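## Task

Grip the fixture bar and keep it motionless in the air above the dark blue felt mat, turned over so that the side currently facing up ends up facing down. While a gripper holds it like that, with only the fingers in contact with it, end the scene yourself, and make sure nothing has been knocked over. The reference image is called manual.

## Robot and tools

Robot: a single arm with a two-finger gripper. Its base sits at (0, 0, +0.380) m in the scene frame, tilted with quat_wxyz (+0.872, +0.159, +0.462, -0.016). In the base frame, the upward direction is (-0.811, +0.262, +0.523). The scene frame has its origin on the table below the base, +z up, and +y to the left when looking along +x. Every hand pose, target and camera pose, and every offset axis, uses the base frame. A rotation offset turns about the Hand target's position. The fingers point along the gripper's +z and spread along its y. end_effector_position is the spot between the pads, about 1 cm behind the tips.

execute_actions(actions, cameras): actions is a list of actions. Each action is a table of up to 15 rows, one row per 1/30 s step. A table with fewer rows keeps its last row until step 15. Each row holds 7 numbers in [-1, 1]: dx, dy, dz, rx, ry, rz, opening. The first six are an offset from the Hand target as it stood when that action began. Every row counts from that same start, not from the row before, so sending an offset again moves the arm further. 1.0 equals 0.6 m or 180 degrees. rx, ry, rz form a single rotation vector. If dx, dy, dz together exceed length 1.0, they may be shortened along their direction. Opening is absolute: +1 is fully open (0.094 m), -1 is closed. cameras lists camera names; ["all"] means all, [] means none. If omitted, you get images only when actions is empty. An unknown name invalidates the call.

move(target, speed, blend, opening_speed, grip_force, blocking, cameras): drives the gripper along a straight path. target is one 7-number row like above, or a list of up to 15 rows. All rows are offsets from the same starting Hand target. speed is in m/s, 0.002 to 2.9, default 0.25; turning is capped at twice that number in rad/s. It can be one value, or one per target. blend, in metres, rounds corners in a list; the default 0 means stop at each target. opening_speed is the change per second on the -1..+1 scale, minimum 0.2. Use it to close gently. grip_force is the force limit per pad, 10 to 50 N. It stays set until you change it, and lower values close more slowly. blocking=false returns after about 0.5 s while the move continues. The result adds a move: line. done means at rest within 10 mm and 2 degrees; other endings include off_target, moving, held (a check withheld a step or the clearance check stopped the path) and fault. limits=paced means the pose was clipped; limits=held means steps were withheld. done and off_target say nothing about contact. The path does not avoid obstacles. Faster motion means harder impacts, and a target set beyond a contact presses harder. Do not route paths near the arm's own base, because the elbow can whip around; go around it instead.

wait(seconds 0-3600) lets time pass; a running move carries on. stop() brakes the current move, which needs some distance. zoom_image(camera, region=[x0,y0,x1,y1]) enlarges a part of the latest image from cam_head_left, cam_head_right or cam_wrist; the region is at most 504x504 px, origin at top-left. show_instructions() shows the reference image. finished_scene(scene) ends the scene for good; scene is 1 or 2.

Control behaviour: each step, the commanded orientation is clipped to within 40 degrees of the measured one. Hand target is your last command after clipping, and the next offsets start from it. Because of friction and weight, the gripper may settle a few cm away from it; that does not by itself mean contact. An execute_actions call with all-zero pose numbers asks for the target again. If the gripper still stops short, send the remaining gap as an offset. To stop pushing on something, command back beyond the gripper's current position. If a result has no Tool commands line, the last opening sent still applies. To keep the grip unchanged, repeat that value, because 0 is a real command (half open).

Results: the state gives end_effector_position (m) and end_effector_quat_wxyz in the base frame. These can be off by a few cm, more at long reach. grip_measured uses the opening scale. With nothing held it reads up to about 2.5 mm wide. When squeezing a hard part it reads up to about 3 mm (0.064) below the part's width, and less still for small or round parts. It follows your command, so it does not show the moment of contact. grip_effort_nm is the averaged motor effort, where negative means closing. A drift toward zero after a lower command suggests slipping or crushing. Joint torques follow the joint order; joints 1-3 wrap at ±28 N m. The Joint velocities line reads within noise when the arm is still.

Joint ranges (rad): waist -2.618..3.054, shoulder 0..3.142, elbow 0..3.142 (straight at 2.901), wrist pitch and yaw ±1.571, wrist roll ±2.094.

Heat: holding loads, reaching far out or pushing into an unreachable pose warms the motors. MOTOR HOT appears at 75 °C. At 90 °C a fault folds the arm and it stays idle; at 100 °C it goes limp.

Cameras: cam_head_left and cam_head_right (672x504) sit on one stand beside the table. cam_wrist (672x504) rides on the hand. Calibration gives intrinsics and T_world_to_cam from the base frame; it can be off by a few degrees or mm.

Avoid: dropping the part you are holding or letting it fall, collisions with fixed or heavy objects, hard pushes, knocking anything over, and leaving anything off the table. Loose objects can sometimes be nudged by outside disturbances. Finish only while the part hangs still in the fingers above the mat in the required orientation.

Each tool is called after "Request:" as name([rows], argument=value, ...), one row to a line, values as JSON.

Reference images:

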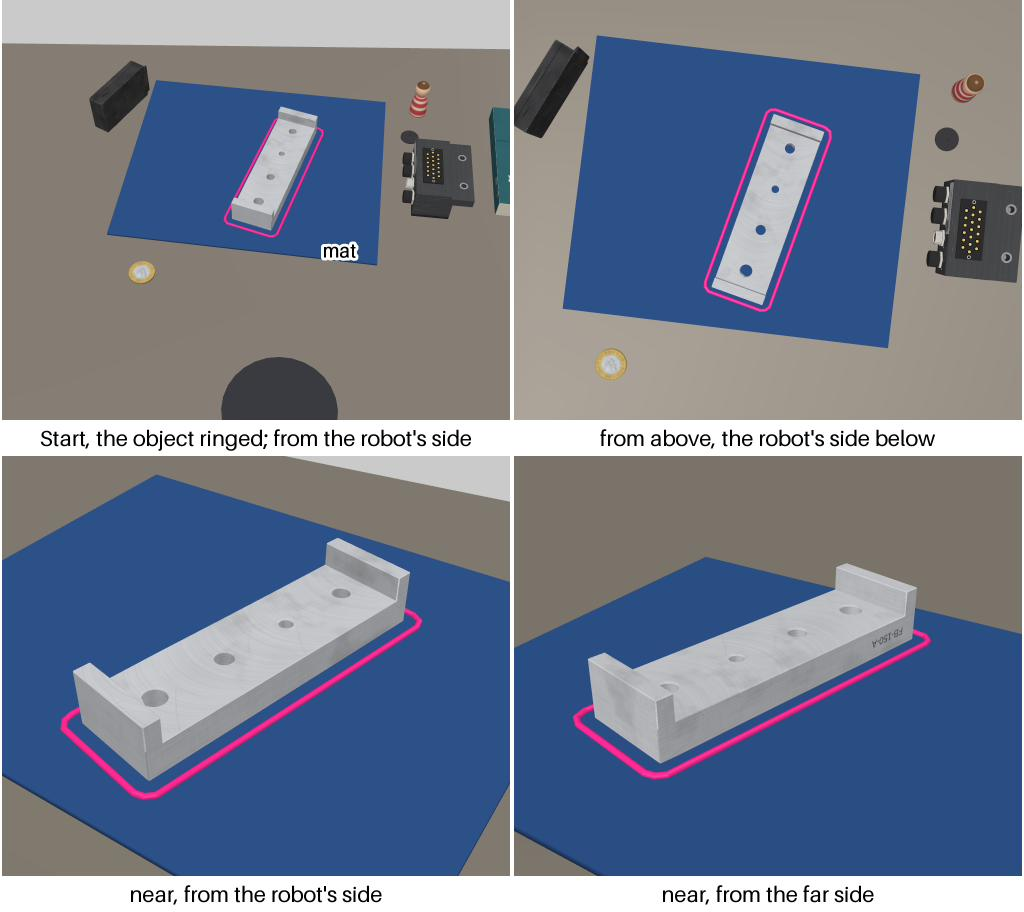

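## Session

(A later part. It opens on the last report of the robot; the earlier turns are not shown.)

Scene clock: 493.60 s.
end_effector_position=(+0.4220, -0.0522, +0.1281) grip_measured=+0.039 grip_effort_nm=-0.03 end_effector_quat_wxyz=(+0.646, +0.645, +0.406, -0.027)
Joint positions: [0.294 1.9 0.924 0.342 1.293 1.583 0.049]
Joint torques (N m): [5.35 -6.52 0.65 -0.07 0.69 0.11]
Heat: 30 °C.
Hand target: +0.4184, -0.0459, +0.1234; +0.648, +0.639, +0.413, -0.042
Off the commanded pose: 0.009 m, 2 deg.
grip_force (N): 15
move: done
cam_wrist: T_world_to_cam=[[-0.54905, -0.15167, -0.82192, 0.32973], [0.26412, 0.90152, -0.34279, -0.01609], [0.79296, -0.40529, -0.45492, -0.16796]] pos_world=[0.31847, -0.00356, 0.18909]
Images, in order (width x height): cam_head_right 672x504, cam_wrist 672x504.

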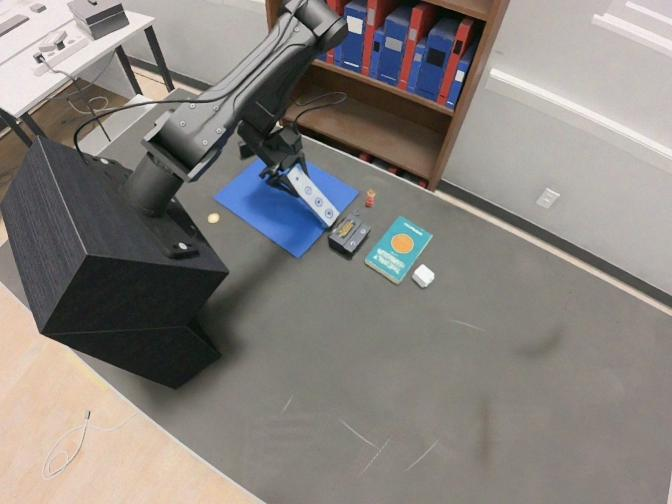

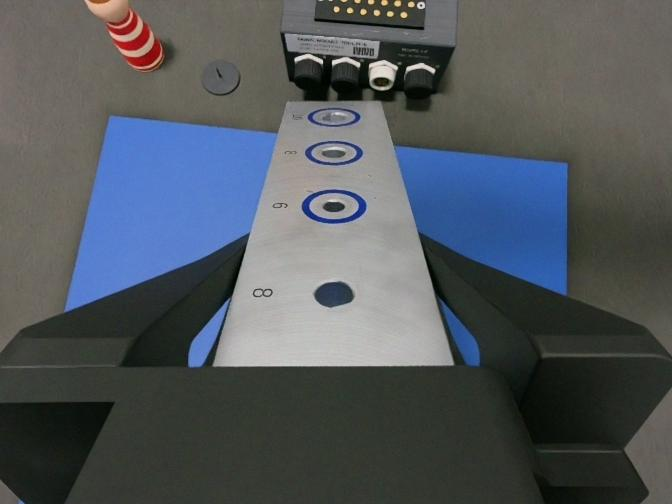

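Request:
move([
  [0.0424, 0.0357, -0.0381, 0, 0, 0, 0.039],
  [0.0888, 0.047, -0.0738, 0, 0, 0, 0.039],
  [0.1162, 0.0413, -0.0922, 0, 0, 0, 0.039],
], speed=0.06, blend=0.005, cameras=["cam_wrist", "cam_head_right"])

Request:
zoom_image(camera="cam_head_right", region=[220, 130, 380, 250])

Scene clock: 513.07 s.
end_effector_position=(+0.4861, -0.0222, +0.0764) grip_measured=+0.039 grip_effort_nm=-0.03 end_effector_quat_wxyz=(+0.649, +0.644, +0.404, -0.035)
Joint positions: [0.32 2.249 1.246 0.298 1.329 1.648 0.049]
Joint torques (N m): [4.9 -5.96 0.85 0.27 0.38 -0.17]
Heat: 29 °C.
Hand target: +0.4881, -0.0211, +0.0681; +0.648, +0.639, +0.413, -0.042
Off the commanded pose: 0.009 m, 1 deg.
grip_force (N): 15
move: done
cam_wrist: T_world_to_cam=[[-0.55508, -0.15392, -0.81743, 0.32946], [0.27393, 0.89409, -0.35436, -0.08195], [0.78539, -0.42062, -0.45413, -0.22697]] pos_world=[0.38359, 0.02851, 0.1372]
Images, in order (width x height): cam_head_right 672x504, cam_wrist 672x504.

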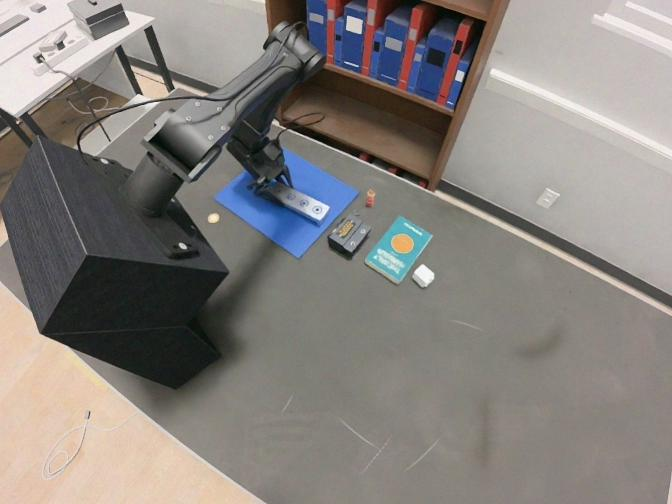

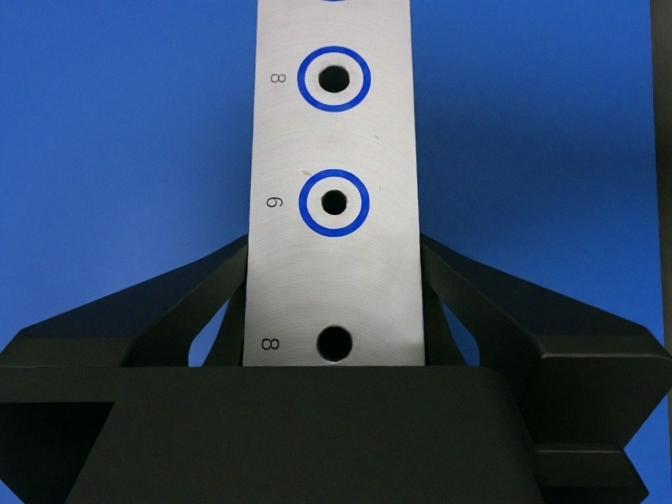

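Scaled by 3.150.

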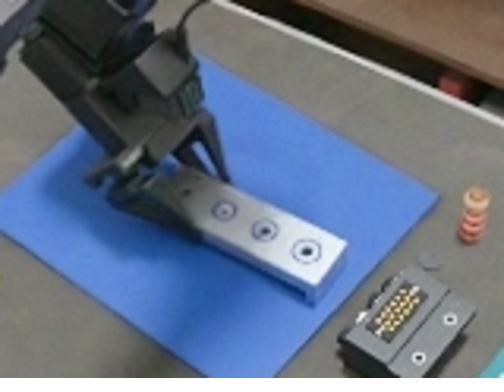

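Request:
move([
  [0, 0, 0, 0, 0, 0, -0.2],
  [-0.141, -0.0038, 0.1017, 0, 0, 0, -0.2],
], speed=0.12, grip_force=50, cameras=["cam_wrist", "cam_head_right"])

Request:
zoom_image(camera="cam_head_right", region=[220, 130, 380, 250])

Scene clock: 526.83 s.
end_effector_position=(+0.4125, -0.0274, +0.1039) grip_measured=+0.011 grip_effort_nm=-1.04 end_effector_quat_wxyz=(+0.623, +0.648, +0.437, -0.035)
Joint positions: [0.363 1.93 0.971 0.042 1.289 1.818 0.047]
Joint torques (N m): [6.3 -11.28 0.68 -0.5 1.2 0.15]
Heat: 30 °C.
Hand target: +0.4036, -0.0233, +0.1291; +0.648, +0.639, +0.413, -0.042
Off the commanded pose: 0.027 m, 4 deg.
move: off_target
cam_wrist: T_world_to_cam=[[-0.60088, -0.14397, -0.78627, 0.32624], [0.21685, 0.9174, -0.3337, -0.02529], [0.76936, -0.37101, -0.52003, -0.14389]] pos_world=[0.31222, 0.01678, 0.17324]
Images, in order (width x height): cam_head_right 672x504, cam_wrist 672x504.

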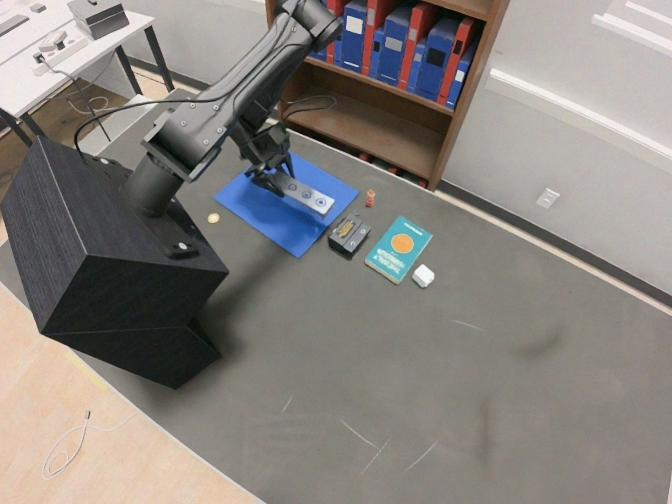

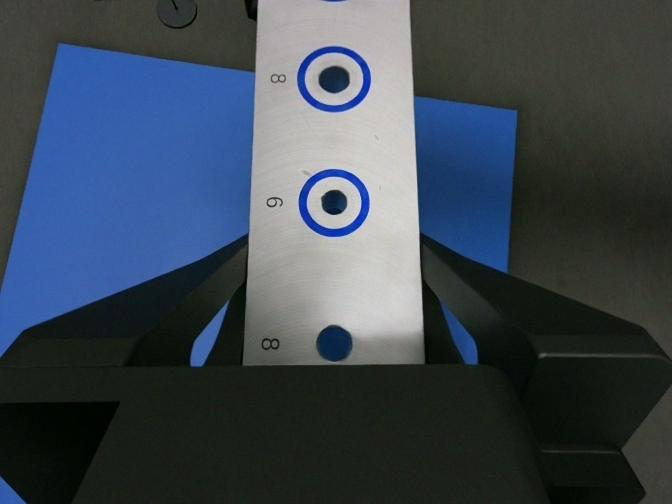

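Scaled by 3.150.

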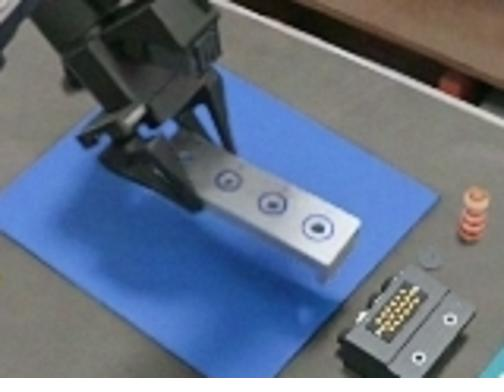

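Request:
finished_scene(scene=2)

The scene is finished: the task was done.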